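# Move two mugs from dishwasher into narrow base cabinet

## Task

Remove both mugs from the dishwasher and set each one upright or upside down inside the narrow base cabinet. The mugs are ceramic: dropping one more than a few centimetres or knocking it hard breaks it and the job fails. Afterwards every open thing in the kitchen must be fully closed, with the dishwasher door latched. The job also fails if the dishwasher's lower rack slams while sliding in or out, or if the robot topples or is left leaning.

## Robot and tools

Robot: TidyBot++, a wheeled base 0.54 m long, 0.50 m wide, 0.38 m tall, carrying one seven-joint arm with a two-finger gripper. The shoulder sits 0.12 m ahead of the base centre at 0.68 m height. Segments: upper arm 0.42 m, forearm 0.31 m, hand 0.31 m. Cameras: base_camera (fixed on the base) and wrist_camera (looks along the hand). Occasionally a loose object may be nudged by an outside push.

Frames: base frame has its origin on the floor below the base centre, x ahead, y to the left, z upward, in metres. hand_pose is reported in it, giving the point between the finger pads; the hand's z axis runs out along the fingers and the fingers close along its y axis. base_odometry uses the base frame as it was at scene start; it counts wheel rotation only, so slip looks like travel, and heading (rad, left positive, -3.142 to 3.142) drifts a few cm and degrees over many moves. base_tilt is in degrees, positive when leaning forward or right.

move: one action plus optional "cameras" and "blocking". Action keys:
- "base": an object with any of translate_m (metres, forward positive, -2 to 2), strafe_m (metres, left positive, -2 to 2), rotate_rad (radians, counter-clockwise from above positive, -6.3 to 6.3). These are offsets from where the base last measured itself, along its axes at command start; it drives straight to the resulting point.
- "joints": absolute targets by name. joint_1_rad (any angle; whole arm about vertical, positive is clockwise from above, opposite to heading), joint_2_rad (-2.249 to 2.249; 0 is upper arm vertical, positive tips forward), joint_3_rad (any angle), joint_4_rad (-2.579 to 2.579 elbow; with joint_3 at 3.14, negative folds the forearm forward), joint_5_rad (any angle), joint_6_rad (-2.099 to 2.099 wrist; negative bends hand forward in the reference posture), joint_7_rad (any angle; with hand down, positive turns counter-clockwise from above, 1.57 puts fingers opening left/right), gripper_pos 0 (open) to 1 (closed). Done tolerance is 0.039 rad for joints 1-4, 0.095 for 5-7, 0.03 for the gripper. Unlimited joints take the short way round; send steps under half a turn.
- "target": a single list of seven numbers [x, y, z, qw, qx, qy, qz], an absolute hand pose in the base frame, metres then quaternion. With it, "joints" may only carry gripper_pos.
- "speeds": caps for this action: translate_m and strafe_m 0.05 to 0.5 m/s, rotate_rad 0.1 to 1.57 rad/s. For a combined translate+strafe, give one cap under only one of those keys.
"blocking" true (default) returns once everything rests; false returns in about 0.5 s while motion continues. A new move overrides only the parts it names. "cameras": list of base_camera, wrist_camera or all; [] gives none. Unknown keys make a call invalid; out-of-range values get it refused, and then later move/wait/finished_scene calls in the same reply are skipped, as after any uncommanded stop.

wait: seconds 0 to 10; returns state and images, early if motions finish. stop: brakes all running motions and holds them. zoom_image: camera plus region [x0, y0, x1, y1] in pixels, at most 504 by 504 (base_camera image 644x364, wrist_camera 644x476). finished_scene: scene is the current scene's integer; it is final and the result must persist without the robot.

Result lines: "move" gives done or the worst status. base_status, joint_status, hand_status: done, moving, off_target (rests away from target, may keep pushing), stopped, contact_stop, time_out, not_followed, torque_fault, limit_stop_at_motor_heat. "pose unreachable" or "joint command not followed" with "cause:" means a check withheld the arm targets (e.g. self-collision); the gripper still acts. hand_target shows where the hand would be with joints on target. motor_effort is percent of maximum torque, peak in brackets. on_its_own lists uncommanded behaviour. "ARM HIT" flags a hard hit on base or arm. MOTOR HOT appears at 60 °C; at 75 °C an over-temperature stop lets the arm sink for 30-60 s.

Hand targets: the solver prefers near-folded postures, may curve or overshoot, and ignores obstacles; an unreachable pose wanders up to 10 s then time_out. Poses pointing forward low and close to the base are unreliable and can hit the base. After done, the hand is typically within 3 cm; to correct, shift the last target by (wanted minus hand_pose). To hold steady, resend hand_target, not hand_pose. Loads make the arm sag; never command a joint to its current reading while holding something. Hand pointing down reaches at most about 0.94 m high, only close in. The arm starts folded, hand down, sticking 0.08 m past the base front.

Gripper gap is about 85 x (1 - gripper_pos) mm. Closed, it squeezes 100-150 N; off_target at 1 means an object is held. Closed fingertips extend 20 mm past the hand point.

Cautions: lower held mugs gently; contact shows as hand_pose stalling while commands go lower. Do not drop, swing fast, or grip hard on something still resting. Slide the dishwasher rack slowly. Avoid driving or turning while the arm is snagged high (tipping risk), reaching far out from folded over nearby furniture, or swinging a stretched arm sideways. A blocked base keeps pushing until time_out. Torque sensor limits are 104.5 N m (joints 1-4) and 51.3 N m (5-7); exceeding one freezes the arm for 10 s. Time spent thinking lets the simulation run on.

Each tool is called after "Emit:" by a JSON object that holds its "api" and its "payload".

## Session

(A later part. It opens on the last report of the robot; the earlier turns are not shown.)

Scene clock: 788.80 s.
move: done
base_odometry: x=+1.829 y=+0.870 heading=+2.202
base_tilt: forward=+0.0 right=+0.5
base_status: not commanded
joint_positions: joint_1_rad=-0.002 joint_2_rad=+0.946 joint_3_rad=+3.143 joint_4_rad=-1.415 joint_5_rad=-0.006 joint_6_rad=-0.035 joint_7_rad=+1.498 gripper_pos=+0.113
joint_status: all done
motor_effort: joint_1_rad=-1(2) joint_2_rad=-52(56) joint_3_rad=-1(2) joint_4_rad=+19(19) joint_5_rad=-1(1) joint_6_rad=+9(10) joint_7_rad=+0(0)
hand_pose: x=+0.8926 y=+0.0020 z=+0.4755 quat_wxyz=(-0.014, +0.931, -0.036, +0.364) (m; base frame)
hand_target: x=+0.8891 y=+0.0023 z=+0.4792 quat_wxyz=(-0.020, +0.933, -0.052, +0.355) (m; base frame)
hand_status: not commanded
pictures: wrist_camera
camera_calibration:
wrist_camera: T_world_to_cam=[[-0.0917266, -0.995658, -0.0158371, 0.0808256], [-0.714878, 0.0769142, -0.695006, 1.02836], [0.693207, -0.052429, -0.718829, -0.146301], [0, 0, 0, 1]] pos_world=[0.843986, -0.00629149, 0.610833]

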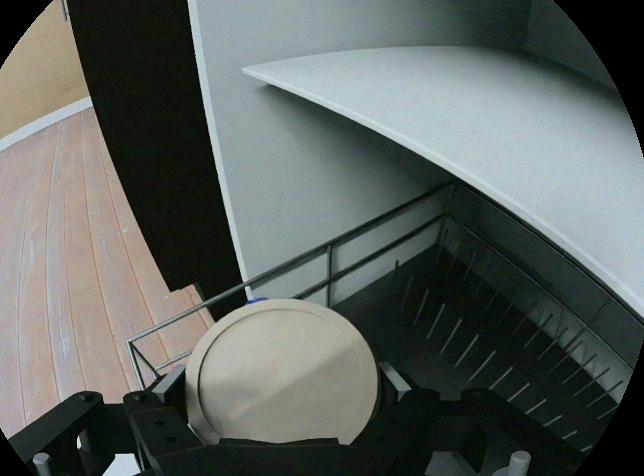

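Emit:
{"api": "move", "payload": {"base": {"translate_m": -0.15}, "speeds": {"translate_m": 0.25}, "cameras": []}}

Emit:
{"api": "move", "payload": {"base": {"translate_m": 0.036, "strafe_m": 0.612}, "speeds": {"strafe_m": 0.35}, "cameras": ["all"]}}

Emit:
{"api": "move", "payload": {"joints": {"joint_1_rad": 0.0, "joint_2_rad": 0.6, "joint_4_rad": -1.8, "joint_6_rad": 0.01}, "cameras": []}}

Emit:
{"api": "move", "payload": {"joints": {"joint_1_rad": 0.0, "joint_2_rad": 0.24, "joint_4_rad": -2.24, "joint_6_rad": 0.13}, "base": {"translate_m": 0.2225, "strafe_m": 0.5546}, "speeds": {"translate_m": 0.4}, "cameras": ["wrist_camera"]}}

Emit:
{"api": "move", "payload": {"base": {"rotate_rad": -2.651}, "speeds": {"rotate_rad": 0.9}, "cameras": ["all"]}}

Scene clock: 812.40 s.
move: done
base_odometry: x=+1.917 y=+0.749 heading=+2.202
base_tilt: forward=+0.1 right=+0.5
base_status: done
joint_positions: joint_1_rad=-0.002 joint_2_rad=+0.946 joint_3_rad=+3.143 joint_4_rad=-1.419 joint_5_rad=-0.006 joint_6_rad=-0.038 joint_7_rad=+1.498 gripper_pos=+0.113
joint_status: not commanded
motor_effort: joint_1_rad=-1(4) joint_2_rad=-53(55) joint_3_rad=-2(3) joint_4_rad=+19(20) joint_5_rad=-1(1) joint_6_rad=+9(10) joint_7_rad=+0(1)
hand_pose: x=+0.8900 y=+0.0019 z=+0.4730 quat_wxyz=(-0.014, +0.932, -0.036, +0.360) (m; base frame)
hand_target: x=+0.8891 y=+0.0023 z=+0.4792 quat_wxyz=(-0.020, +0.933, -0.052, +0.355) (m; base frame)
hand_status: not commanded
pictures: none
No camera images: "cameras" was empty.

Scene clock: 815.13 s.
move: done
base_odometry: x=+1.402 y=+0.417 heading=+2.202
base_tilt: forward=+0.0 right=+0.5
base_status: done
joint_positions: joint_1_rad=-0.003 joint_2_rad=+0.946 joint_3_rad=+3.142 joint_4_rad=-1.419 joint_5_rad=-0.006 joint_6_rad=-0.038 joint_7_rad=+1.498 gripper_pos=+0.113
joint_status: not commanded
motor_effort: joint_1_rad=-1(7) joint_2_rad=-52(53) joint_3_rad=-1(4) joint_4_rad=+19(19) joint_5_rad=+0(1) joint_6_rad=+9(10) joint_7_rad=+0(1)
hand_pose: x=+0.8899 y=+0.0030 z=+0.4730 quat_wxyz=(-0.014, +0.932, -0.035, +0.360) (m; base frame)
hand_target: x=+0.8891 y=+0.0023 z=+0.4792 quat_wxyz=(-0.020, +0.933, -0.052, +0.355) (m; base frame)
hand_status: not commanded
pictures: base_camera, wrist_camera
camera_calibration:
wrist_camera: T_world_to_cam=[[-0.0906571, -0.995754, -0.0159705, 0.0807096], [-0.71998, 0.0766123, -0.689753, 1.02665], [0.688048, -0.0510325, -0.723869, -0.139229], [0, 0, 0, 1]] pos_world=[0.842281, -0.00539241, 0.608642]

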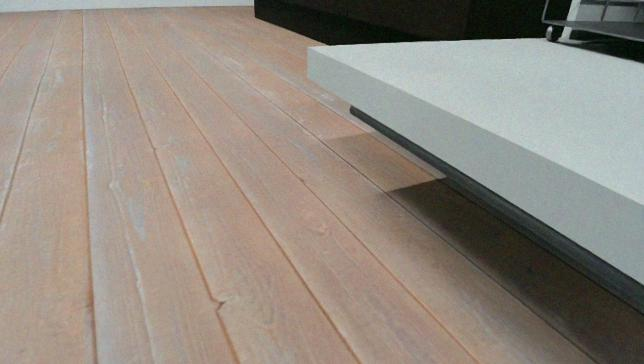

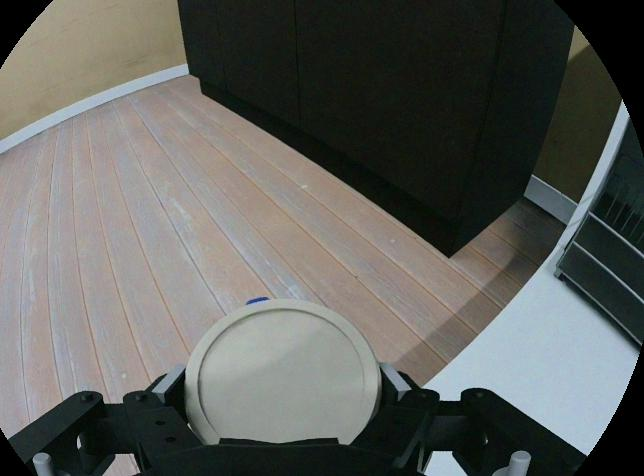

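Scene clock: 816.70 s.
move: done
base_odometry: x=+1.402 y=+0.417 heading=+2.202
base_tilt: forward=+0.1 right=+0.5
base_status: not commanded
joint_positions: joint_1_rad=-0.003 joint_2_rad=+0.613 joint_3_rad=+3.142 joint_4_rad=-1.798 joint_5_rad=-0.006 joint_6_rad=-0.033 joint_7_rad=+1.498 gripper_pos=+0.113
joint_status: all done
motor_effort: joint_1_rad=-1(2) joint_2_rad=-41(53) joint_3_rad=+0(2) joint_4_rad=+18(19) joint_5_rad=-1(1) joint_6_rad=+8(9) joint_7_rad=+1(1)
hand_pose: x=+0.7707 y=+0.0027 z=+0.5531 quat_wxyz=(-0.014, +0.939, -0.036, +0.341) (m; base frame)
hand_target: x=+0.7815 y=+0.0023 z=+0.5699 quat_wxyz=(-0.021, +0.929, -0.051, +0.366) (m; base frame)
hand_status: not commanded
pictures: none
No camera images: "cameras" was empty.

Scene clock: 819.37 s.
move: done
base_odometry: x=+0.823 y=+0.269 heading=+2.202
base_tilt: forward=+0.2 right=+0.5
base_status: done
joint_positions: joint_1_rad=-0.002 joint_2_rad=+0.257 joint_3_rad=+3.142 joint_4_rad=-2.240 joint_5_rad=-0.006 joint_6_rad=+0.083 joint_7_rad=+1.498 gripper_pos=+0.113
joint_status: all done
motor_effort: joint_1_rad=-1(4) joint_2_rad=-27(42) joint_3_rad=-1(3) joint_4_rad=+17(19) joint_5_rad=+0(1) joint_6_rad=+8(10) joint_7_rad=+0(1)
hand_pose: x=+0.6220 y=+0.0018 z=+0.6049 quat_wxyz=(-0.014, +0.934, -0.036, +0.356) (m; base frame)
hand_target: x=+0.6336 y=+0.0022 z=+0.6238 quat_wxyz=(-0.022, +0.921, -0.050, +0.385) (m; base frame)
hand_status: not commanded
pictures: wrist_camera
camera_calibration:
wrist_camera: T_world_to_cam=[[-0.0923569, -0.995617, -0.0147066, 0.057504], [-0.726924, 0.0775109, -0.682329, 0.924625], [0.680479, -0.0523272, -0.730897, 0.149556], [0, 0, 0, 1]] pos_world=[0.575674, -0.00659073, 0.741055]

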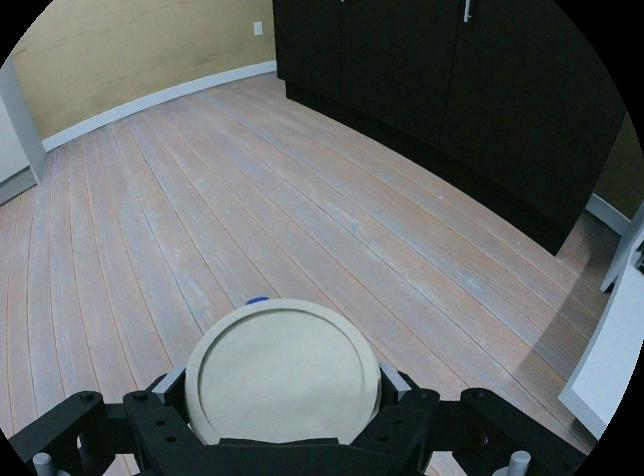

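Scene clock: 823.23 s.
move: done
base_odometry: x=+0.823 y=+0.269 heading=-0.448
base_tilt: forward=+0.1 right=+0.5
base_status: done
joint_positions: joint_1_rad=-0.001 joint_2_rad=+0.257 joint_3_rad=+3.142 joint_4_rad=-2.240 joint_5_rad=-0.006 joint_6_rad=+0.084 joint_7_rad=+1.498 gripper_pos=+0.113
joint_status: not commanded
motor_effort: joint_1_rad=-1(4) joint_2_rad=-27(29) joint_3_rad=-1(3) joint_4_rad=+17(17) joint_5_rad=+0(1) joint_6_rad=+8(9) joint_7_rad=+0(1)
hand_pose: x=+0.6222 y=+0.0018 z=+0.6053 quat_wxyz=(-0.014, +0.934, -0.036, +0.356) (m; base frame)
hand_target: x=+0.6336 y=+0.0022 z=+0.6238 quat_wxyz=(-0.022, +0.921, -0.050, +0.385) (m; base frame)
hand_status: not commanded
pictures: base_camera, wrist_camera
camera_calibration:
wrist_camera: T_world_to_cam=[[-0.0922706, -0.995622, -0.0149091, 0.0576181], [-0.725963, 0.0775126, -0.683351, 0.925107], [0.681516, -0.0522298, -0.729937, 0.148397], [0, 0, 0, 1]] pos_world=[0.575775, -0.00659076, 0.741353]

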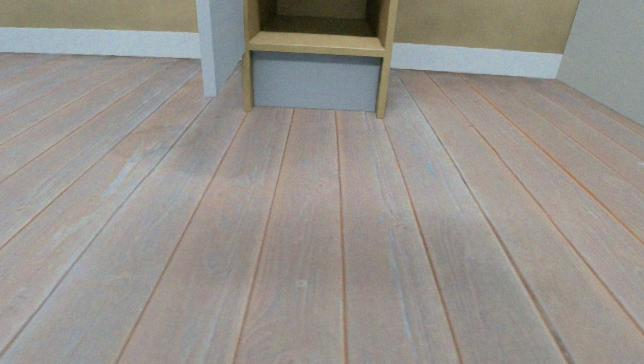

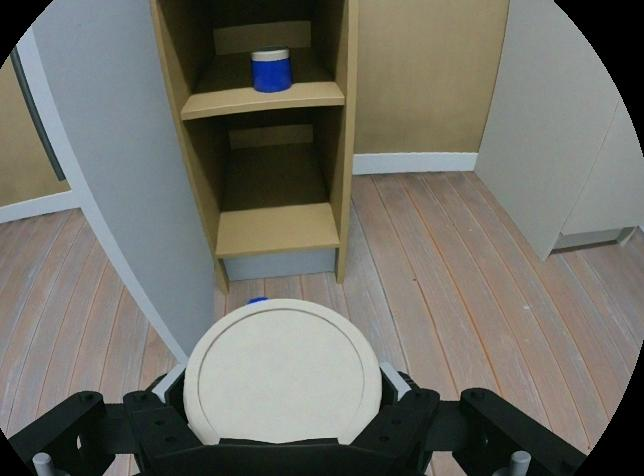

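Emit:
{"api": "zoom_image", "payload": {"camera": "base_camera", "region": [230, 0, 410, 130]}}

Scaled by 2.800.

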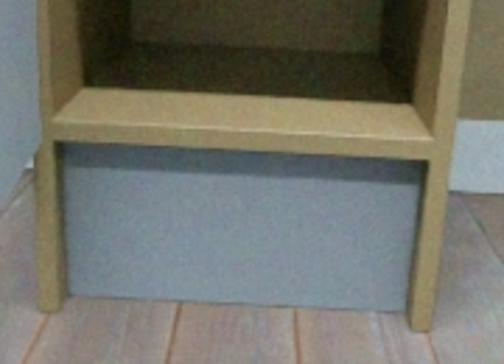

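Emit:
{"api": "move", "payload": {"joints": {"joint_1_rad": 0.0, "joint_2_rad": 0.77, "joint_4_rad": -1.9, "joint_6_rad": 0.31}, "base": {"rotate_rad": -0.015}, "cameras": []}}

Emit:
{"api": "move", "payload": {"joints": {"joint_1_rad": 0.0, "joint_2_rad": 1.285, "joint_4_rad": -1.57, "joint_6_rad": 0.5}, "base": {"strafe_m": 0.008}, "cameras": ["all"]}}

Scene clock: 845.77 s.
move: done
base_odometry: x=+0.823 y=+0.269 heading=-0.462
base_tilt: forward=+0.0 right=+0.5
base_status: done
joint_positions: joint_1_rad=-0.001 joint_2_rad=+0.775 joint_3_rad=+3.141 joint_4_rad=-1.937 joint_5_rad=-0.006 joint_6_rad=+0.260 joint_7_rad=+1.498 gripper_pos=+0.113
joint_status: all done
motor_effort: joint_1_rad=-1(6) joint_2_rad=-42(44) joint_3_rad=+0(4) joint_4_rad=+13(18) joint_5_rad=-1(1) joint_6_rad=+8(9) joint_7_rad=+0(1)
hand_pose: x=+0.7425 y=+0.0017 z=+0.4563 quat_wxyz=(-0.013, +0.940, -0.036, +0.338) (m; base frame)
hand_target: x=+0.7740 y=+0.0023 z=+0.4829 quat_wxyz=(-0.022, +0.923, -0.051, +0.380) (m; base frame)
hand_status: not commanded
pictures: none
No camera images: "cameras" was empty.

Scene clock: 847.73 s.
move: done
base_odometry: x=+0.827 y=+0.276 heading=-0.463
base_tilt: forward=+0.1 right=+0.5
base_status: done
joint_positions: joint_1_rad=-0.002 joint_2_rad=+1.292 joint_3_rad=+3.141 joint_4_rad=-1.602 joint_5_rad=-0.006 joint_6_rad=+0.452 joint_7_rad=+1.498 gripper_pos=+0.113
joint_status: all done
motor_effort: joint_1_rad=-2(5) joint_2_rad=-50(53) joint_3_rad=-1(3) joint_4_rad=+10(15) joint_5_rad=+0(1) joint_6_rad=+9(10) joint_7_rad=+0(1)
hand_pose: x=+0.8006 y=+0.0023 z=+0.2543 quat_wxyz=(-0.013, +0.939, -0.036, +0.342) (m; base frame)
hand_target: x=+0.8319 y=+0.0023 z=+0.2791 quat_wxyz=(-0.022, +0.922, -0.051, +0.383) (m; base frame)
hand_status: not commanded
pictures: base_camera, wrist_camera
camera_calibration:
wrist_camera: T_world_to_cam=[[-0.0926838, -0.995634, -0.0110481, 0.0687398], [-0.746333, 0.0768125, -0.661126, 0.825321], [0.659088, -0.0530301, -0.750194, -0.206226], [0, 0, 0, 1]] pos_world=[0.758256, -0.00589141, 0.391691]

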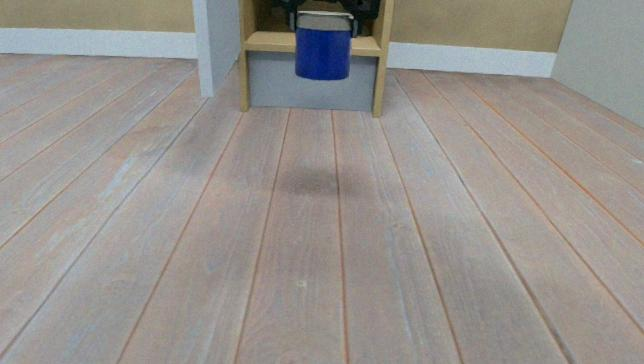

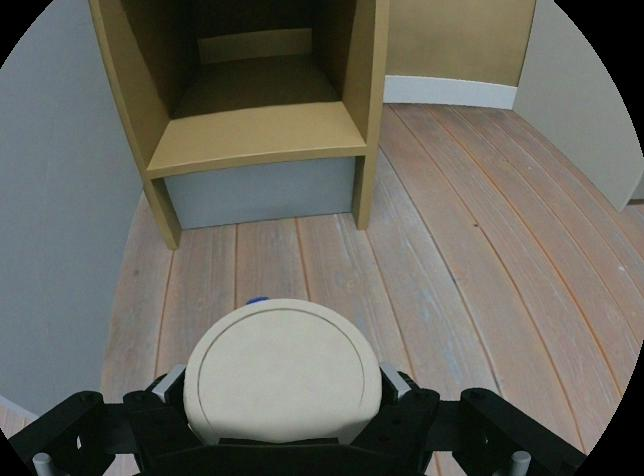

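Emit:
{"api": "move", "payload": {"joints": {"joint_2_rad": 1.285, "joint_4_rad": -1.57, "joint_6_rad": 0.545}, "base": {"translate_m": 0.27}, "speeds": {"translate_m": 0.15}, "cameras": ["all"]}}

Scene clock: 855.90 s.
move: done
base_odometry: x=+1.068 y=+0.155 heading=-0.464
base_tilt: forward=+0.1 right=+0.5
base_status: done
joint_positions: joint_1_rad=-0.002 joint_2_rad=+1.294 joint_3_rad=+3.141 joint_4_rad=-1.593 joint_5_rad=-0.006 joint_6_rad=+0.503 joint_7_rad=+1.498 gripper_pos=+0.113
joint_status: all done
motor_effort: joint_1_rad=-1(4) joint_2_rad=-50(53) joint_3_rad=-1(3) joint_4_rad=+10(13) joint_5_rad=-1(1) joint_6_rad=+9(11) joint_7_rad=+0(1)
hand_pose: x=+0.8166 y=+0.0022 z=+0.2662 quat_wxyz=(-0.014, +0.929, -0.036, +0.369) (m; base frame)
hand_target: x=+0.8416 y=+0.0023 z=+0.2892 quat_wxyz=(-0.023, +0.913, -0.051, +0.403) (m; base frame)
hand_status: not commanded
pictures: base_camera, wrist_camera
camera_calibration:
wrist_camera: T_world_to_cam=[[-0.0920215, -0.995623, -0.0163106, 0.0710896], [-0.706378, 0.0768151, -0.703655, 0.823861], [0.701828, -0.0532299, -0.710355, -0.253331], [0, 0, 0, 1]] pos_world=[0.766294, -0.00599133, 0.400919]

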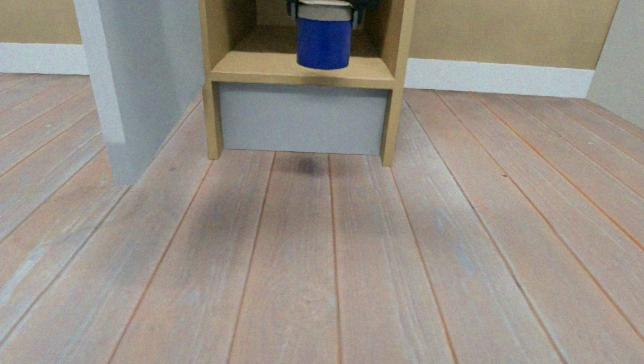

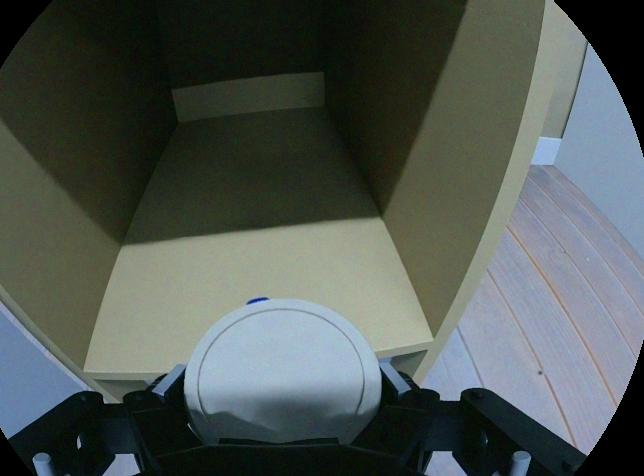

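Emit:
{"api": "move", "payload": {"base": {"translate_m": 0.166, "strafe_m": 0.01}, "speeds": {"translate_m": 0.1}, "cameras": ["all"]}}

Scene clock: 863.33 s.
move: done
base_odometry: x=+1.221 y=+0.089 heading=-0.464
base_tilt: forward=+0.0 right=+0.4
base_status: done
joint_positions: joint_1_rad=-0.002 joint_2_rad=+1.294 joint_3_rad=+3.141 joint_4_rad=-1.591 joint_5_rad=-0.006 joint_6_rad=+0.503 joint_7_rad=+1.498 gripper_pos=+0.113
joint_status: not commanded
motor_effort: joint_1_rad=-1(5) joint_2_rad=-50(51) joint_3_rad=-2(4) joint_4_rad=+10(12) joint_5_rad=-1(1) joint_6_rad=+9(10) joint_7_rad=+0(1)
hand_pose: x=+0.8176 y=+0.0022 z=+0.2668 quat_wxyz=(-0.014, +0.928, -0.036, +0.370) (m; base frame)
hand_target: x=+0.8416 y=+0.0023 z=+0.2892 quat_wxyz=(-0.023, +0.913, -0.051, +0.403) (m; base frame)
hand_status: not commanded
pictures: base_camera, wrist_camera
camera_calibration:
wrist_camera: T_world_to_cam=[[-0.0920572, -0.995618, -0.0164353, 0.071249], [-0.704876, 0.076815, -0.705159, 0.82423], [0.703331, -0.0533301, -0.708859, -0.255294], [0, 0, 0, 1]] pos_world=[0.767095, -0.00599129, 0.401417]

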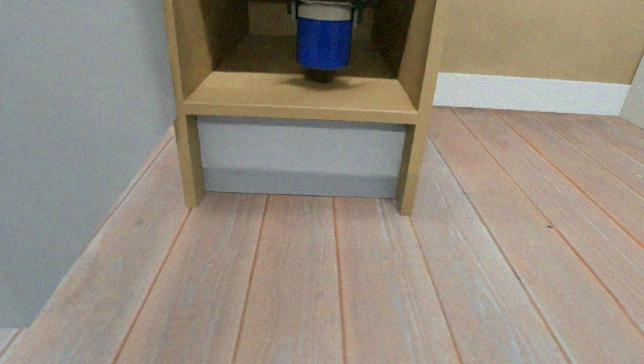

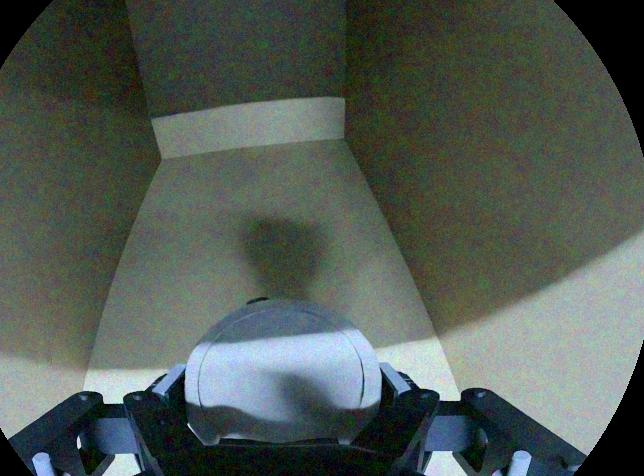

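Emit:
{"api": "move", "payload": {"joints": {"joint_2_rad": 1.345, "joint_4_rad": -1.53, "joint_6_rad": 0.545}, "cameras": []}}

Emit:
{"api": "move", "payload": {"joints": {"joint_2_rad": 1.38, "joint_4_rad": -1.505, "joint_6_rad": 0.545}, "cameras": ["all"]}}

Emit:
{"api": "zoom_image", "payload": {"camera": "base_camera", "region": [230, 0, 430, 130]}}

Scene clock: 878.63 s.
move: done
base_odometry: x=+1.221 y=+0.089 heading=-0.464
base_tilt: forward=+0.1 right=+0.4
base_status: not commanded
joint_positions: joint_1_rad=-0.002 joint_2_rad=+1.351 joint_3_rad=+3.141 joint_4_rad=-1.557 joint_5_rad=-0.006 joint_6_rad=+0.503 joint_7_rad=+1.498 gripper_pos=+0.113
joint_status: all done
motor_effort: joint_1_rad=-1(1) joint_2_rad=-50(53) joint_3_rad=-2(2) joint_4_rad=+10(11) joint_5_rad=-1(1) joint_6_rad=+9(10) joint_7_rad=+0(1)
hand_pose: x=+0.8119 y=+0.0022 z=+0.2375 quat_wxyz=(-0.013, +0.932, -0.036, +0.360) (m; base frame)
hand_target: x=+0.8377 y=+0.0023 z=+0.2585 quat_wxyz=(-0.023, +0.917, -0.051, +0.394) (m; base frame)
hand_status: not commanded
pictures: none
No camera images: "cameras" was empty.

Scene clock: 879.30 s.
move: done
base_odometry: x=+1.221 y=+0.089 heading=-0.464
base_tilt: forward=+0.1 right=+0.5
base_status: not commanded
joint_positions: joint_1_rad=-0.002 joint_2_rad=+1.371 joint_3_rad=+3.141 joint_4_rad=-1.532 joint_5_rad=-0.006 joint_6_rad=+0.507 joint_7_rad=+1.498 gripper_pos=+0.113
joint_status: all done
motor_effort: joint_1_rad=-1(2) joint_2_rad=-50(51) joint_3_rad=-2(2) joint_4_rad=+9(10) joint_5_rad=-1(1) joint_6_rad=+8(9) joint_7_rad=+0(1)
hand_pose: x=+0.8168 y=+0.0022 z=+0.2309 quat_wxyz=(-0.013, +0.931, -0.036, +0.364) (m; base frame)
hand_target: x=+0.8356 y=+0.0023 z=+0.2410 quat_wxyz=(-0.022, +0.919, -0.051, +0.390) (m; base frame)
hand_status: not commanded
pictures: base_camera, wrist_camera
camera_calibration:
wrist_camera: T_world_to_cam=[[-0.0922799, -0.995618, -0.0151292, 0.0704547], [-0.71479, 0.0768138, -0.695107, 0.804052], [0.693224, -0.0533303, -0.718747, -0.269545], [0, 0, 0, 1]] pos_world=[0.768085, -0.00599129, 0.366234]

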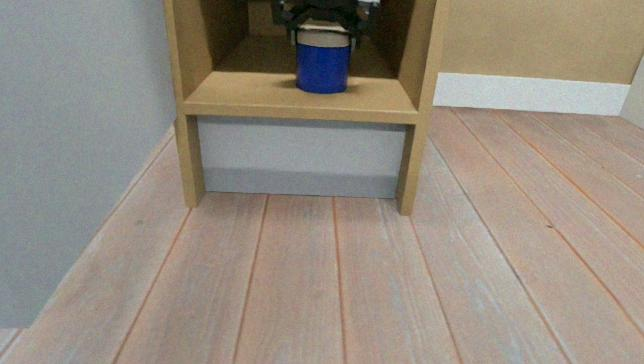

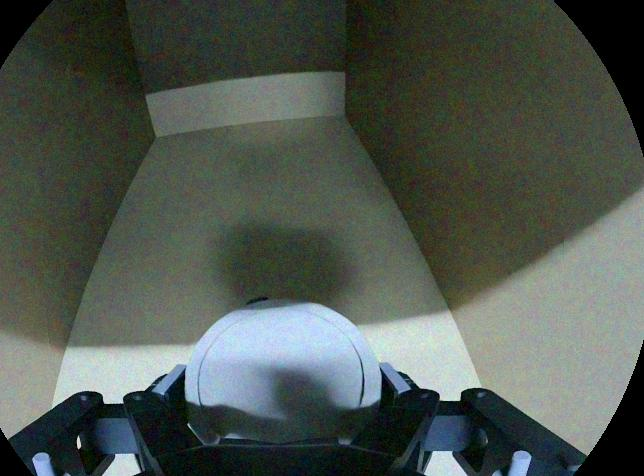

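Scaled by 2.520.

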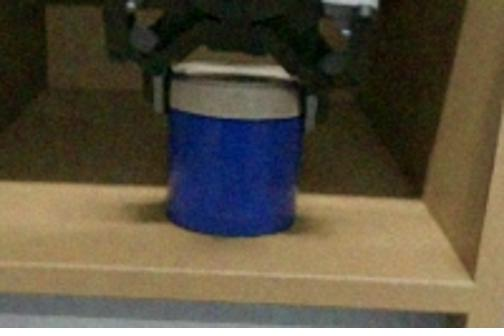

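Emit:
{"api": "move", "payload": {"joints": {"joint_2_rad": 1.405, "joint_4_rad": -1.495, "joint_6_rad": 0.555}, "cameras": []}}

Emit:
{"api": "move", "payload": {"joints": {"joint_2_rad": 1.425, "joint_4_rad": -1.495, "joint_6_rad": 0.565}, "cameras": ["all"]}}

Emit:
{"api": "zoom_image", "payload": {"camera": "base_camera", "region": [230, 0, 430, 130]}}

Scene clock: 884.67 s.
move: done
base_odometry: x=+1.221 y=+0.089 heading=-0.464
base_tilt: forward=+0.1 right=+0.5
base_status: not commanded
joint_positions: joint_1_rad=-0.002 joint_2_rad=+1.380 joint_3_rad=+3.141 joint_4_rad=-1.521 joint_5_rad=-0.006 joint_6_rad=+0.520 joint_7_rad=+1.498 gripper_pos=+0.113
joint_status: all done
motor_effort: joint_1_rad=-1(2) joint_2_rad=-47(49) joint_3_rad=-2(2) joint_4_rad=+9(10) joint_5_rad=-1(1) joint_6_rad=+7(9) joint_7_rad=+0(0)
hand_pose: x=+0.8218 y=+0.0022 z=+0.2309 quat_wxyz=(-0.014, +0.928, -0.036, +0.371) (m; base frame)
hand_target: x=+0.8318 y=+0.0023 z=+0.2284 quat_wxyz=(-0.022, +0.920, -0.051, +0.387) (m; base frame)
hand_status: not commanded
pictures: none
No camera images: "cameras" was empty.

Scene clock: 885.27 s.
move: off_target
base_odometry: x=+1.221 y=+0.089 heading=-0.464
base_tilt: forward=+0.2 right=+0.5
base_status: not commanded
joint_positions: joint_1_rad=-0.002 joint_2_rad=+1.385 joint_3_rad=+3.141 joint_4_rad=-1.519 joint_5_rad=-0.006 joint_6_rad=+0.535 joint_7_rad=+1.498 gripper_pos=+0.113
joint_status: joint_2_rad off_target (ended at +1.385, target +1.425); the others done
motor_effort: joint_1_rad=-1(2) joint_2_rad=-44(47) joint_3_rad=-1(2) joint_4_rad=+8(9) joint_5_rad=+0(1) joint_6_rad=+6(8) joint_7_rad=+0(0)
hand_pose: x=+0.8235 y=+0.0021 z=+0.2307 quat_wxyz=(-0.014, +0.926, -0.036, +0.376) (m; base frame)
hand_target: x=+0.8248 y=+0.0023 z=+0.2165 quat_wxyz=(-0.022, +0.922, -0.051, +0.383) (m; base frame)
hand_status: not commanded
pictures: base_camera, wrist_camera
camera_calibration:
wrist_camera: T_world_to_cam=[[-0.0919127, -0.995613, -0.0175295, 0.0713114], [-0.695878, 0.0768138, -0.71404, 0.797535], [0.712254, -0.053431, -0.699885, -0.294364], [0, 0, 0, 1]] pos_world=[0.771204, -0.00599126, 0.364701]

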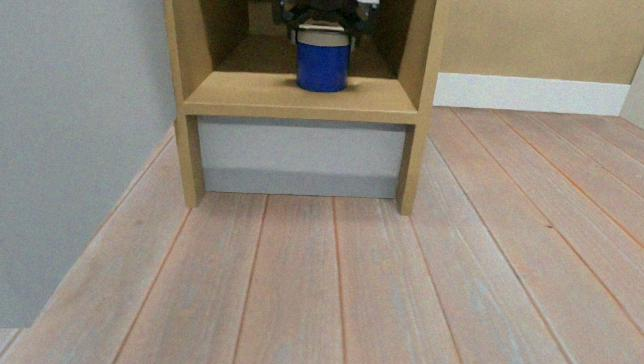

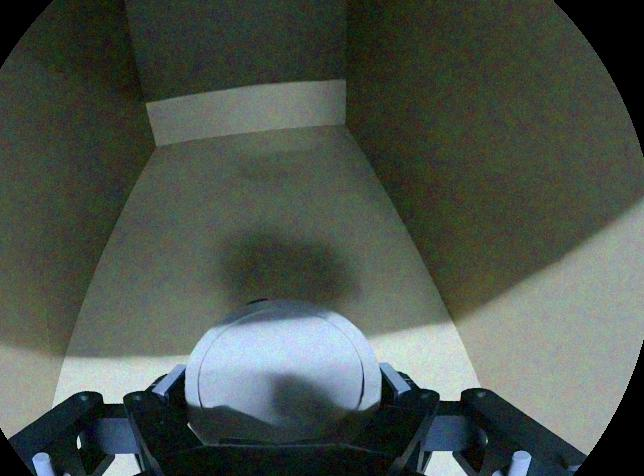

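Scaled by 2.520.

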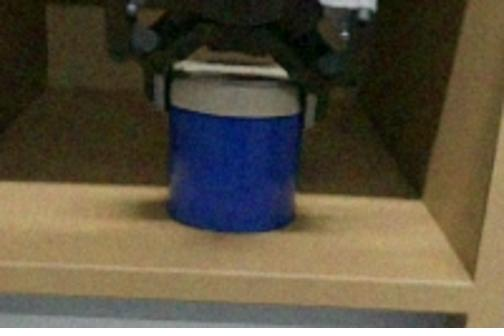

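Emit:
{"api": "move", "payload": {"joints": {"joint_2_rad": 1.4, "joint_4_rad": -1.5, "joint_6_rad": 0.55}, "cameras": []}}

Emit:
{"api": "move", "payload": {"joints": {"gripper_pos": 0.0}, "cameras": ["all"]}}

Emit:
{"api": "zoom_image", "payload": {"camera": "base_camera", "region": [230, 0, 430, 130]}}

Scene clock: 890.50 s.
move: done
base_odometry: x=+1.221 y=+0.089 heading=-0.464
base_tilt: forward=+0.2 right=+0.5
base_status: not commanded
joint_positions: joint_1_rad=-0.002 joint_2_rad=+1.385 joint_3_rad=+3.141 joint_4_rad=-1.518 joint_5_rad=-0.006 joint_6_rad=+0.535 joint_7_rad=+1.498 gripper_pos=+0.113
joint_status: all done
motor_effort: joint_1_rad=-2(2) joint_2_rad=-48(48) joint_3_rad=-1(2) joint_4_rad=+9(10) joint_5_rad=+0(1) joint_6_rad=+8(9) joint_7_rad=+0(0)
hand_pose: x=+0.8241 y=+0.0021 z=+0.2313 quat_wxyz=(-0.014, +0.926, -0.036, +0.377) (m; base frame)
hand_target: x=+0.8303 y=+0.0023 z=+0.2294 quat_wxyz=(-0.022, +0.921, -0.051, +0.385) (m; base frame)
hand_status: not commanded
pictures: none
No camera images: "cameras" was empty.

Scene clock: 891.23 s.
move: done
base_odometry: x=+1.221 y=+0.089 heading=-0.464
base_tilt: forward=+0.2 right=+0.5
base_status: not commanded
joint_positions: joint_1_rad=-0.002 joint_2_rad=+1.386 joint_3_rad=+3.141 joint_4_rad=-1.518 joint_5_rad=-0.006 joint_6_rad=+0.535 joint_7_rad=+1.498 gripper_pos=+0.000
joint_status: all done
motor_effort: joint_1_rad=-1(2) joint_2_rad=-47(49) joint_3_rad=-2(2) joint_4_rad=+9(9) joint_5_rad=-1(1) joint_6_rad=+7(9) joint_7_rad=+0(0)
hand_pose: x=+0.8235 y=+0.0021 z=+0.2303 quat_wxyz=(-0.014, +0.926, -0.036, +0.376) (m; base frame)
hand_target: x=+0.8303 y=+0.0023 z=+0.2294 quat_wxyz=(-0.022, +0.921, -0.051, +0.385) (m; base frame)
hand_status: not commanded
pictures: base_camera, wrist_camera
camera_calibration:
wrist_camera: T_world_to_cam=[[-0.0919153, -0.995613, -0.0175165, 0.0713017], [-0.695979, 0.0768139, -0.713942, 0.797292], [0.712155, -0.053431, -0.699986, -0.294531], [0, 0, 0, 1]] pos_world=[0.771204, -0.00599126, 0.364301]

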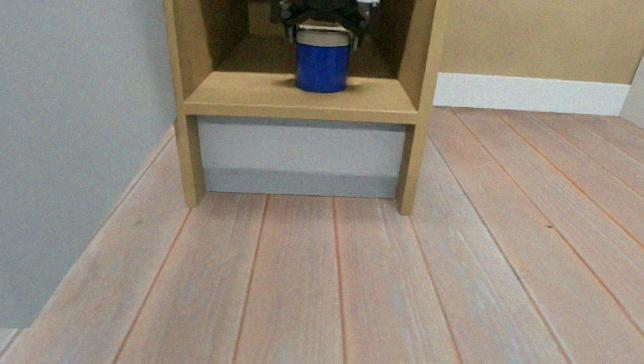

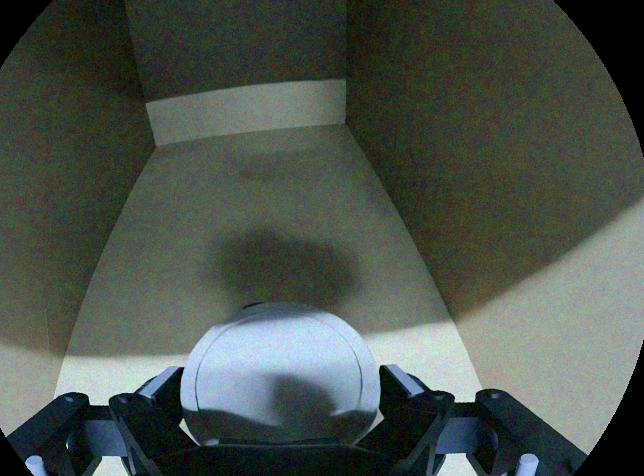

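Scaled by 2.520.

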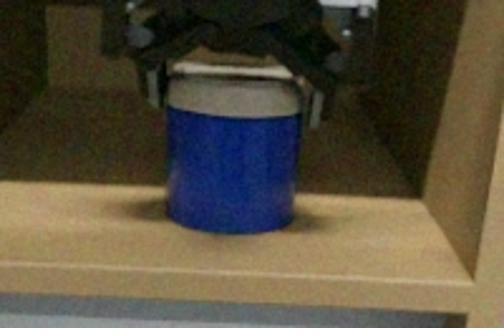

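Emit:
{"api": "move", "payload": {"joints": {"joint_2_rad": 1.345, "joint_4_rad": -1.605, "joint_6_rad": 0.57}, "cameras": []}}

Emit:
{"api": "move", "payload": {"joints": {"joint_2_rad": 1.295, "joint_4_rad": -1.69, "joint_6_rad": 0.60}, "cameras": ["all"]}}

Scene clock: 898.83 s.
move: done
base_odometry: x=+1.221 y=+0.089 heading=-0.464
base_tilt: forward=+0.1 right=+0.4
base_status: not commanded
joint_positions: joint_1_rad=-0.002 joint_2_rad=+1.345 joint_3_rad=+3.141 joint_4_rad=-1.593 joint_5_rad=-0.006 joint_6_rad=+0.537 joint_7_rad=+1.498 gripper_pos=+0.000
joint_status: all done
motor_effort: joint_1_rad=-2(2) joint_2_rad=-46(48) joint_3_rad=-2(2) joint_4_rad=+7(9) joint_5_rad=-1(1) joint_6_rad=+7(8) joint_7_rad=+0(1)
hand_pose: x=+0.8025 y=+0.0021 z=+0.2381 quat_wxyz=(-0.013, +0.932, -0.036, +0.361) (m; base frame)
hand_target: x=+0.8038 y=+0.0023 z=+0.2421 quat_wxyz=(-0.021, +0.927, -0.052, +0.371) (m; base frame)
hand_status: not commanded
pictures: none
No camera images: "cameras" was empty.

Scene clock: 899.73 s.
move: done
base_odometry: x=+1.221 y=+0.089 heading=-0.464
base_tilt: forward=+0.0 right=+0.4
base_status: not commanded
joint_positions: joint_1_rad=-0.002 joint_2_rad=+1.295 joint_3_rad=+3.141 joint_4_rad=-1.676 joint_5_rad=-0.006 joint_6_rad=+0.562 joint_7_rad=+1.498 gripper_pos=+0.000
joint_status: all done
motor_effort: joint_1_rad=-1(2) joint_2_rad=-44(47) joint_3_rad=-1(2) joint_4_rad=+7(8) joint_5_rad=+0(1) joint_6_rad=+7(8) joint_7_rad=+1(1)
hand_pose: x=+0.7855 y=+0.0020 z=+0.2554 quat_wxyz=(-0.013, +0.933, -0.036, +0.358) (m; base frame)
hand_target: x=+0.7866 y=+0.0023 z=+0.2595 quat_wxyz=(-0.021, +0.928, -0.052, +0.369) (m; base frame)
hand_status: not commanded
pictures: base_camera, wrist_camera
camera_calibration:
wrist_camera: T_world_to_cam=[[-0.0924521, -0.995625, -0.0135579, 0.0675134], [-0.723409, 0.0765184, -0.686167, 0.803149], [0.684202, -0.0536297, -0.727318, -0.221032], [0, 0, 0, 1]] pos_world=[0.738477, -0.00609158, 0.391249]

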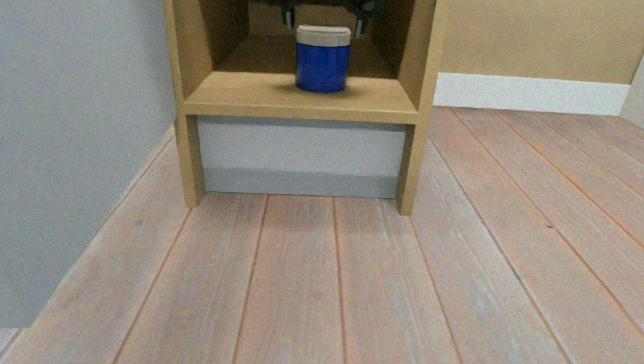

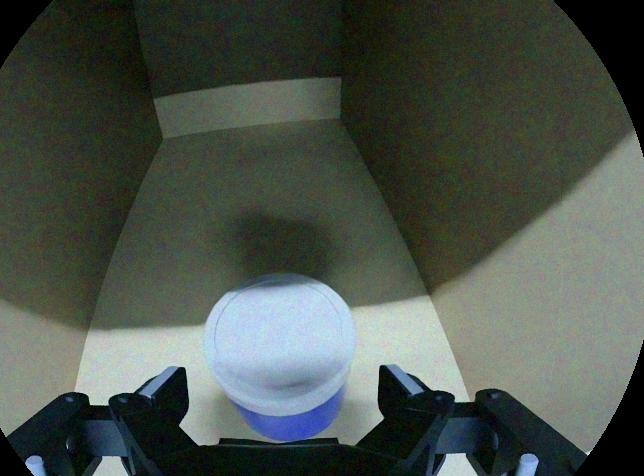

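Emit:
{"api": "move", "payload": {"base": {"translate_m": -0.42}, "speeds": {"translate_m": 0.3}, "cameras": ["base_camera"]}}

Emit:
{"api": "move", "payload": {"base": {"strafe_m": 0.28}, "joints": {"joint_1_rad": 0, "joint_2_rad": -0.334, "joint_3_rad": 3.14, "joint_4_rad": -2.1, "joint_5_rad": 0, "joint_6_rad": -0.1, "joint_7_rad": 1.46, "gripper_pos": 1.0}, "cameras": ["all"]}}

Scene clock: 918.87 s.
move: done
base_odometry: x=+0.846 y=+0.278 heading=-0.464
base_tilt: forward=+0.1 right=+0.5
base_status: done
joint_positions: joint_1_rad=-0.002 joint_2_rad=+1.292 joint_3_rad=+3.141 joint_4_rad=-1.682 joint_5_rad=-0.006 joint_6_rad=+0.566 joint_7_rad=+1.498 gripper_pos=+0.000
joint_status: not commanded
motor_effort: joint_1_rad=-1(5) joint_2_rad=-45(46) joint_3_rad=-2(4) joint_4_rad=+7(9) joint_5_rad=+0(1) joint_6_rad=+7(8) joint_7_rad=+0(1)
hand_pose: x=+0.7841 y=+0.0019 z=+0.2562 quat_wxyz=(-0.013, +0.933, -0.036, +0.358) (m; base frame)
hand_target: x=+0.7866 y=+0.0023 z=+0.2595 quat_wxyz=(-0.021, +0.928, -0.052, +0.369) (m; base frame)
hand_status: not commanded
pictures: base_camera

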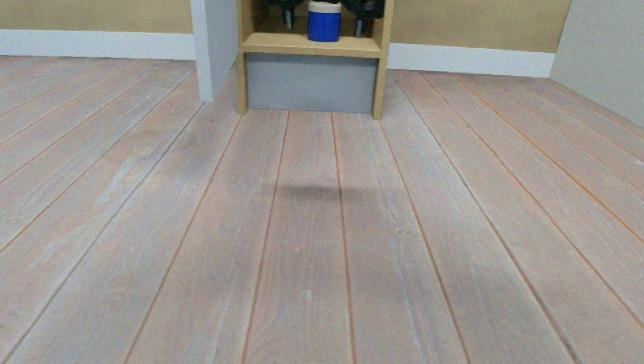

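Scene clock: 921.73 s.
move: done
base_odometry: x=+0.971 y=+0.528 heading=-0.464
base_tilt: forward=+0.1 right=+0.5
base_status: done
joint_positions: joint_1_rad=+0.002 joint_2_rad=-0.331 joint_3_rad=+3.136 joint_4_rad=-2.087 joint_5_rad=-0.013 joint_6_rad=-0.046 joint_7_rad=+1.497 gripper_pos=+0.999
joint_status: all done
motor_effort: joint_1_rad=-1(24) joint_2_rad=-10(51) joint_3_rad=+0(22) joint_4_rad=+23(25) joint_5_rad=-1(6) joint_6_rad=+9(14) joint_7_rad=+0(2)
hand_pose: x=+0.5942 y=+0.0037 z=+0.9502 quat_wxyz=(-0.027, +0.783, -0.032, +0.620) (m; base frame)
hand_target: x=+0.5873 y=+0.0022 z=+0.9278 quat_wxyz=(-0.033, +0.802, -0.044, +0.595) (m; base frame)
hand_status: not commanded
pictures: base_camera, wrist_camera
camera_calibration:
wrist_camera: T_world_to_cam=[[-0.0652112, -0.995255, -0.0722166, 0.100573], [-0.20343, 0.0841101, -0.97547, 1.1074], [0.976915, -0.0489206, -0.20795, -0.252152], [0, 0, 0, 1]] pos_world=[0.478168, -0.00538312, 1.03506]

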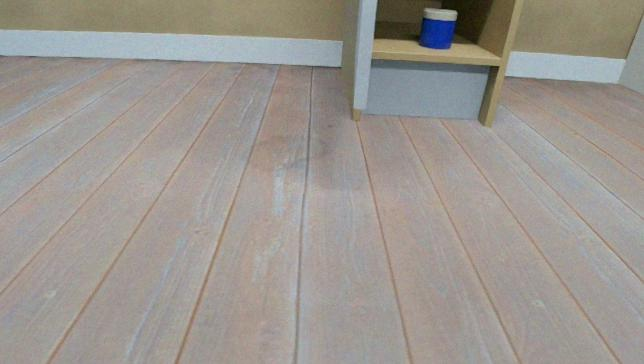

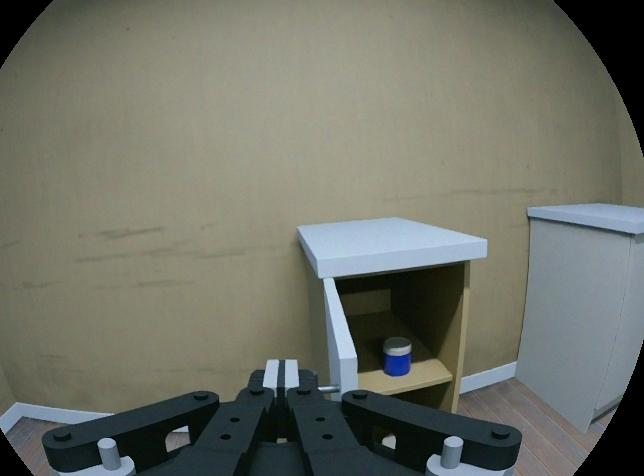

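Emit:
{"api": "zoom_image", "payload": {"camera": "base_camera", "region": [310, 0, 540, 140]}}

Emit:
{"api": "zoom_image", "payload": {"camera": "wrist_camera", "region": [280, 200, 500, 420]}}

Scaled by 2.191.

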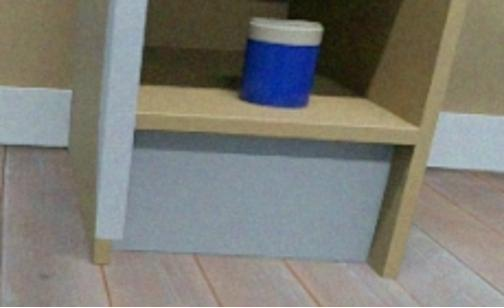

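Scaled by 2.291.

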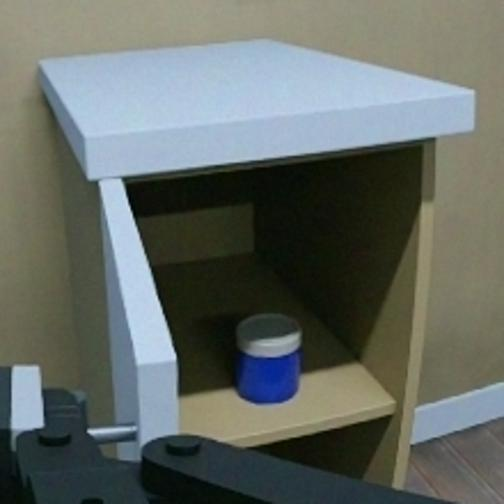

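Emit:
{"api": "move", "payload": {"base": {"translate_m": -0.06}, "cameras": []}}

Emit:
{"api": "move", "payload": {"joints": {"joint_1_rad": 0, "joint_2_rad": 1.194, "joint_3_rad": 3.14, "joint_4_rad": -2.205, "joint_5_rad": 0, "joint_6_rad": 1.305, "joint_7_rad": 1.5}, "cameras": ["all"]}}

Scene clock: 952.87 s.
move: done
base_odometry: x=+0.917 y=+0.555 heading=-0.464
base_tilt: forward=+0.1 right=+0.5
base_status: done
joint_positions: joint_1_rad=+0.002 joint_2_rad=-0.340 joint_3_rad=+3.136 joint_4_rad=-2.091 joint_5_rad=-0.013 joint_6_rad=-0.049 joint_7_rad=+1.497 gripper_pos=+0.999
joint_status: not commanded
motor_effort: joint_1_rad=-1(2) joint_2_rad=-9(15) joint_3_rad=+0(1) joint_4_rad=+23(23) joint_5_rad=-1(1) joint_6_rad=+9(10) joint_7_rad=+0(1)
hand_pose: x=+0.5911 y=+0.0037 z=+0.9514 quat_wxyz=(-0.027, +0.783, -0.032, +0.621) (m; base frame)
hand_target: x=+0.5873 y=+0.0022 z=+0.9278 quat_wxyz=(-0.033, +0.802, -0.044, +0.595) (m; base frame)
hand_status: not commanded
pictures: none
No camera images: "cameras" was empty.

Scene clock: 955.97 s.
move: done
base_odometry: x=+0.917 y=+0.555 heading=-0.464
base_tilt: forward=+0.1 right=+0.5
base_status: not commanded
joint_positions: joint_1_rad=+0.002 joint_2_rad=+1.178 joint_3_rad=+3.136 joint_4_rad=-2.185 joint_5_rad=-0.013 joint_6_rad=+1.267 joint_7_rad=+1.497 gripper_pos=+0.999
joint_status: all done
motor_effort: joint_1_rad=-1(3) joint_2_rad=-37(40) joint_3_rad=-1(2) joint_4_rad=+1(23) joint_5_rad=-1(2) joint_6_rad=+9(10) joint_7_rad=+0(1)
hand_pose: x=+0.7079 y=-0.0006 z=+0.3801 quat_wxyz=(-0.016, +0.866, -0.038, +0.499) (m; base frame)
hand_target: x=+0.6999 y=+0.0021 z=+0.3771 quat_wxyz=(-0.018, +0.865, -0.031, +0.500) (m; base frame)
hand_status: not commanded
pictures: base_camera, wrist_camera
camera_calibration:
wrist_camera: T_world_to_cam=[[-0.0932521, -0.994756, -0.0420147, 0.0708934], [-0.476344, 0.0816304, -0.875461, 0.729881], [0.8743, -0.0616251, -0.481458, -0.305441], [0, 0, 0, 1]] pos_world=[0.621332, -0.00788174, 0.494904]

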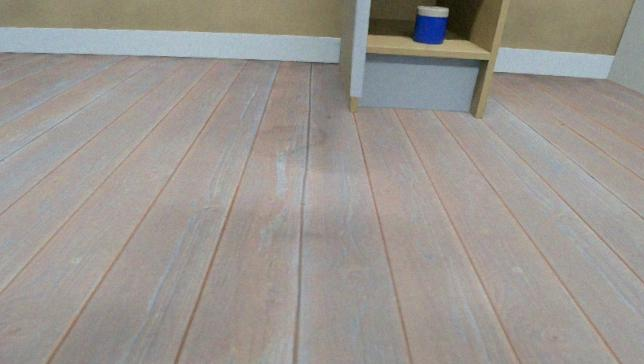

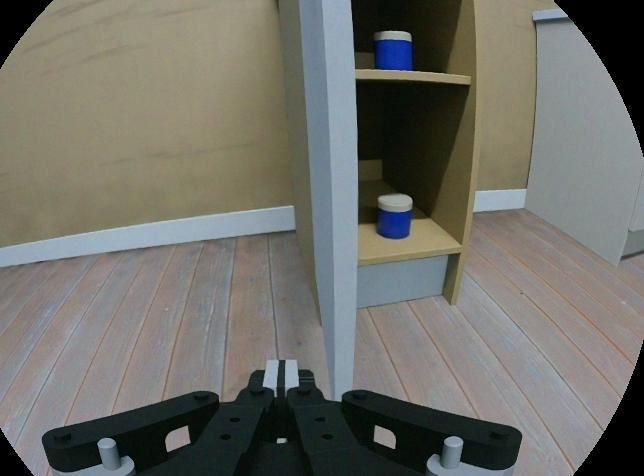

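Emit:
{"api": "move", "payload": {"base": {"strafe_m": 0.035}, "cameras": []}}

Emit:
{"api": "move", "payload": {"base": {"translate_m": 0.17}, "speeds": {"translate_m": 0.2}, "cameras": ["all"]}}

Scene clock: 965.53 s.
move: done
base_odometry: x=+0.933 y=+0.587 heading=-0.464
base_tilt: forward=+0.1 right=+0.5
base_status: done
joint_positions: joint_1_rad=-0.004 joint_2_rad=+1.178 joint_3_rad=+3.136 joint_4_rad=-2.186 joint_5_rad=-0.013 joint_6_rad=+1.270 joint_7_rad=+1.497 gripper_pos=+0.999
joint_status: not commanded
motor_effort: joint_1_rad=-1(6) joint_2_rad=-37(38) joint_3_rad=+0(4) joint_4_rad=+1(2) joint_5_rad=+0(1) joint_6_rad=+8(9) joint_7_rad=+0(0)
hand_pose: x=+0.7080 y=+0.0025 z=+0.3807 quat_wxyz=(-0.018, +0.865, -0.035, +0.500) (m; base frame)
hand_target: x=+0.6999 y=+0.0021 z=+0.3771 quat_wxyz=(-0.018, +0.865, -0.031, +0.500) (m; base frame)
hand_status: not commanded
pictures: none
No camera images: "cameras" was empty.

Scene clock: 967.13 s.
move: done
base_odometry: x=+1.085 y=+0.511 heading=-0.464
base_tilt: forward=+0.1 right=+0.5
base_status: done
joint_positions: joint_1_rad=-0.004 joint_2_rad=+1.179 joint_3_rad=+3.136 joint_4_rad=-2.192 joint_5_rad=-0.013 joint_6_rad=+1.272 joint_7_rad=+1.497 gripper_pos=+0.999
joint_status: not commanded
motor_effort: joint_1_rad=-1(2) joint_2_rad=-38(38) joint_3_rad=-1(2) joint_4_rad=+1(3) joint_5_rad=+0(1) joint_6_rad=+9(9) joint_7_rad=+0(1)
hand_pose: x=+0.7053 y=+0.0025 z=+0.3797 quat_wxyz=(-0.017, +0.866, -0.035, +0.498) (m; base frame)
hand_target: x=+0.6999 y=+0.0021 z=+0.3771 quat_wxyz=(-0.018, +0.865, -0.031, +0.500) (m; base frame)
hand_status: not commanded
pictures: base_camera, wrist_camera
camera_calibration:
wrist_camera: T_world_to_cam=[[-0.0879702, -0.995267, -0.0413007, 0.0696298], [-0.478994, 0.0786182, -0.87429, 0.729533], [0.873399, -0.0571286, -0.483643, -0.301655], [0, 0, 0, 1]] pos_world=[0.619032, -0.00528747, 0.494807]

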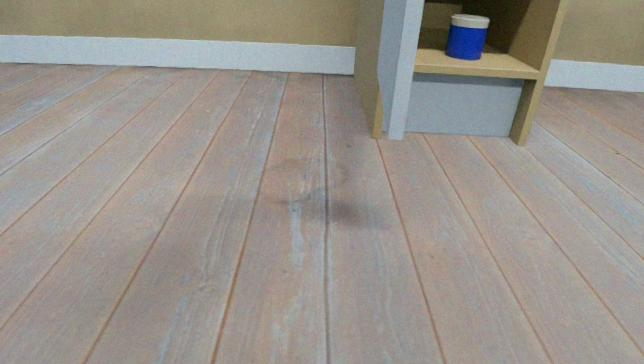

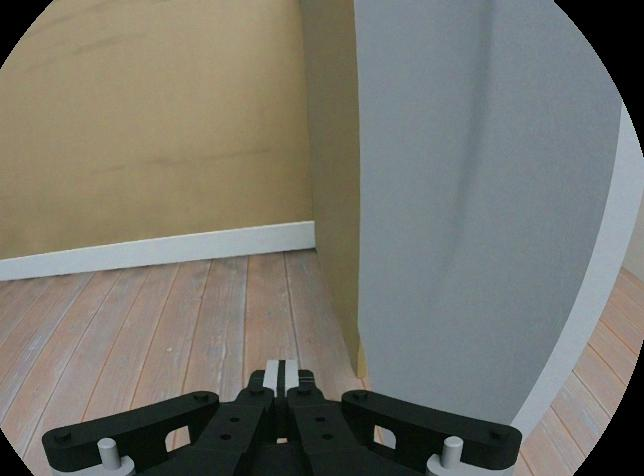

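Emit:
{"api": "move", "payload": {"base": {"strafe_m": -0.26}, "speeds": {"strafe_m": 0.12}, "cameras": ["all"]}}

Scene clock: 975.83 s.
move: done
base_odometry: x=+0.969 y=+0.278 heading=-0.463
base_tilt: forward=+0.1 right=+0.5
base_status: done
joint_positions: joint_1_rad=-0.001 joint_2_rad=+1.179 joint_3_rad=+3.137 joint_4_rad=-2.193 joint_5_rad=-0.012 joint_6_rad=+1.272 joint_7_rad=+1.497 gripper_pos=+0.999
joint_status: not commanded
motor_effort: joint_1_rad=-1(4) joint_2_rad=-37(38) joint_3_rad=+0(3) joint_4_rad=+1(4) joint_5_rad=-1(3) joint_6_rad=+9(9) joint_7_rad=+0(1)
hand_pose: x=+0.7047 y=+0.0009 z=+0.3794 quat_wxyz=(-0.017, +0.867, -0.036, +0.497) (m; base frame)
hand_target: x=+0.6999 y=+0.0021 z=+0.3771 quat_wxyz=(-0.018, +0.865, -0.031, +0.500) (m; base frame)
hand_status: not commanded
pictures: base_camera, wrist_camera
camera_calibration:
wrist_camera: T_world_to_cam=[[-0.0900228, -0.9951, -0.0408957, 0.0693515], [-0.479941, 0.0793252, -0.873707, 0.729436], [0.87267, -0.0590261, -0.48473, -0.300459], [0, 0, 0, 1]] pos_world=[0.61853, -0.00658581, 0.494508]

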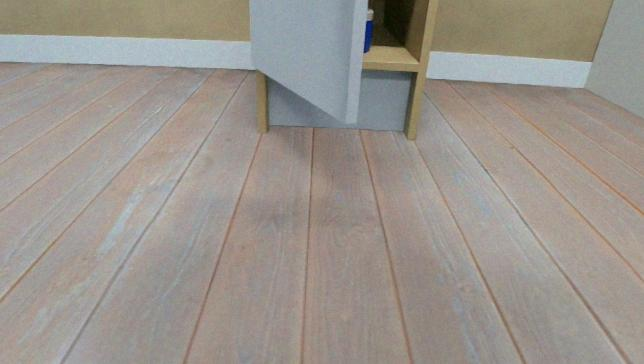

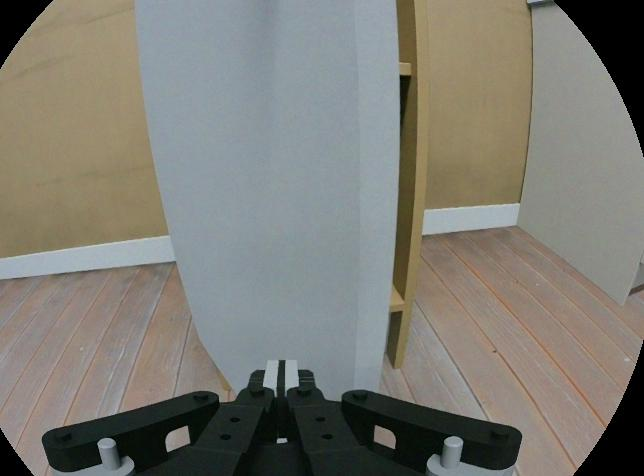

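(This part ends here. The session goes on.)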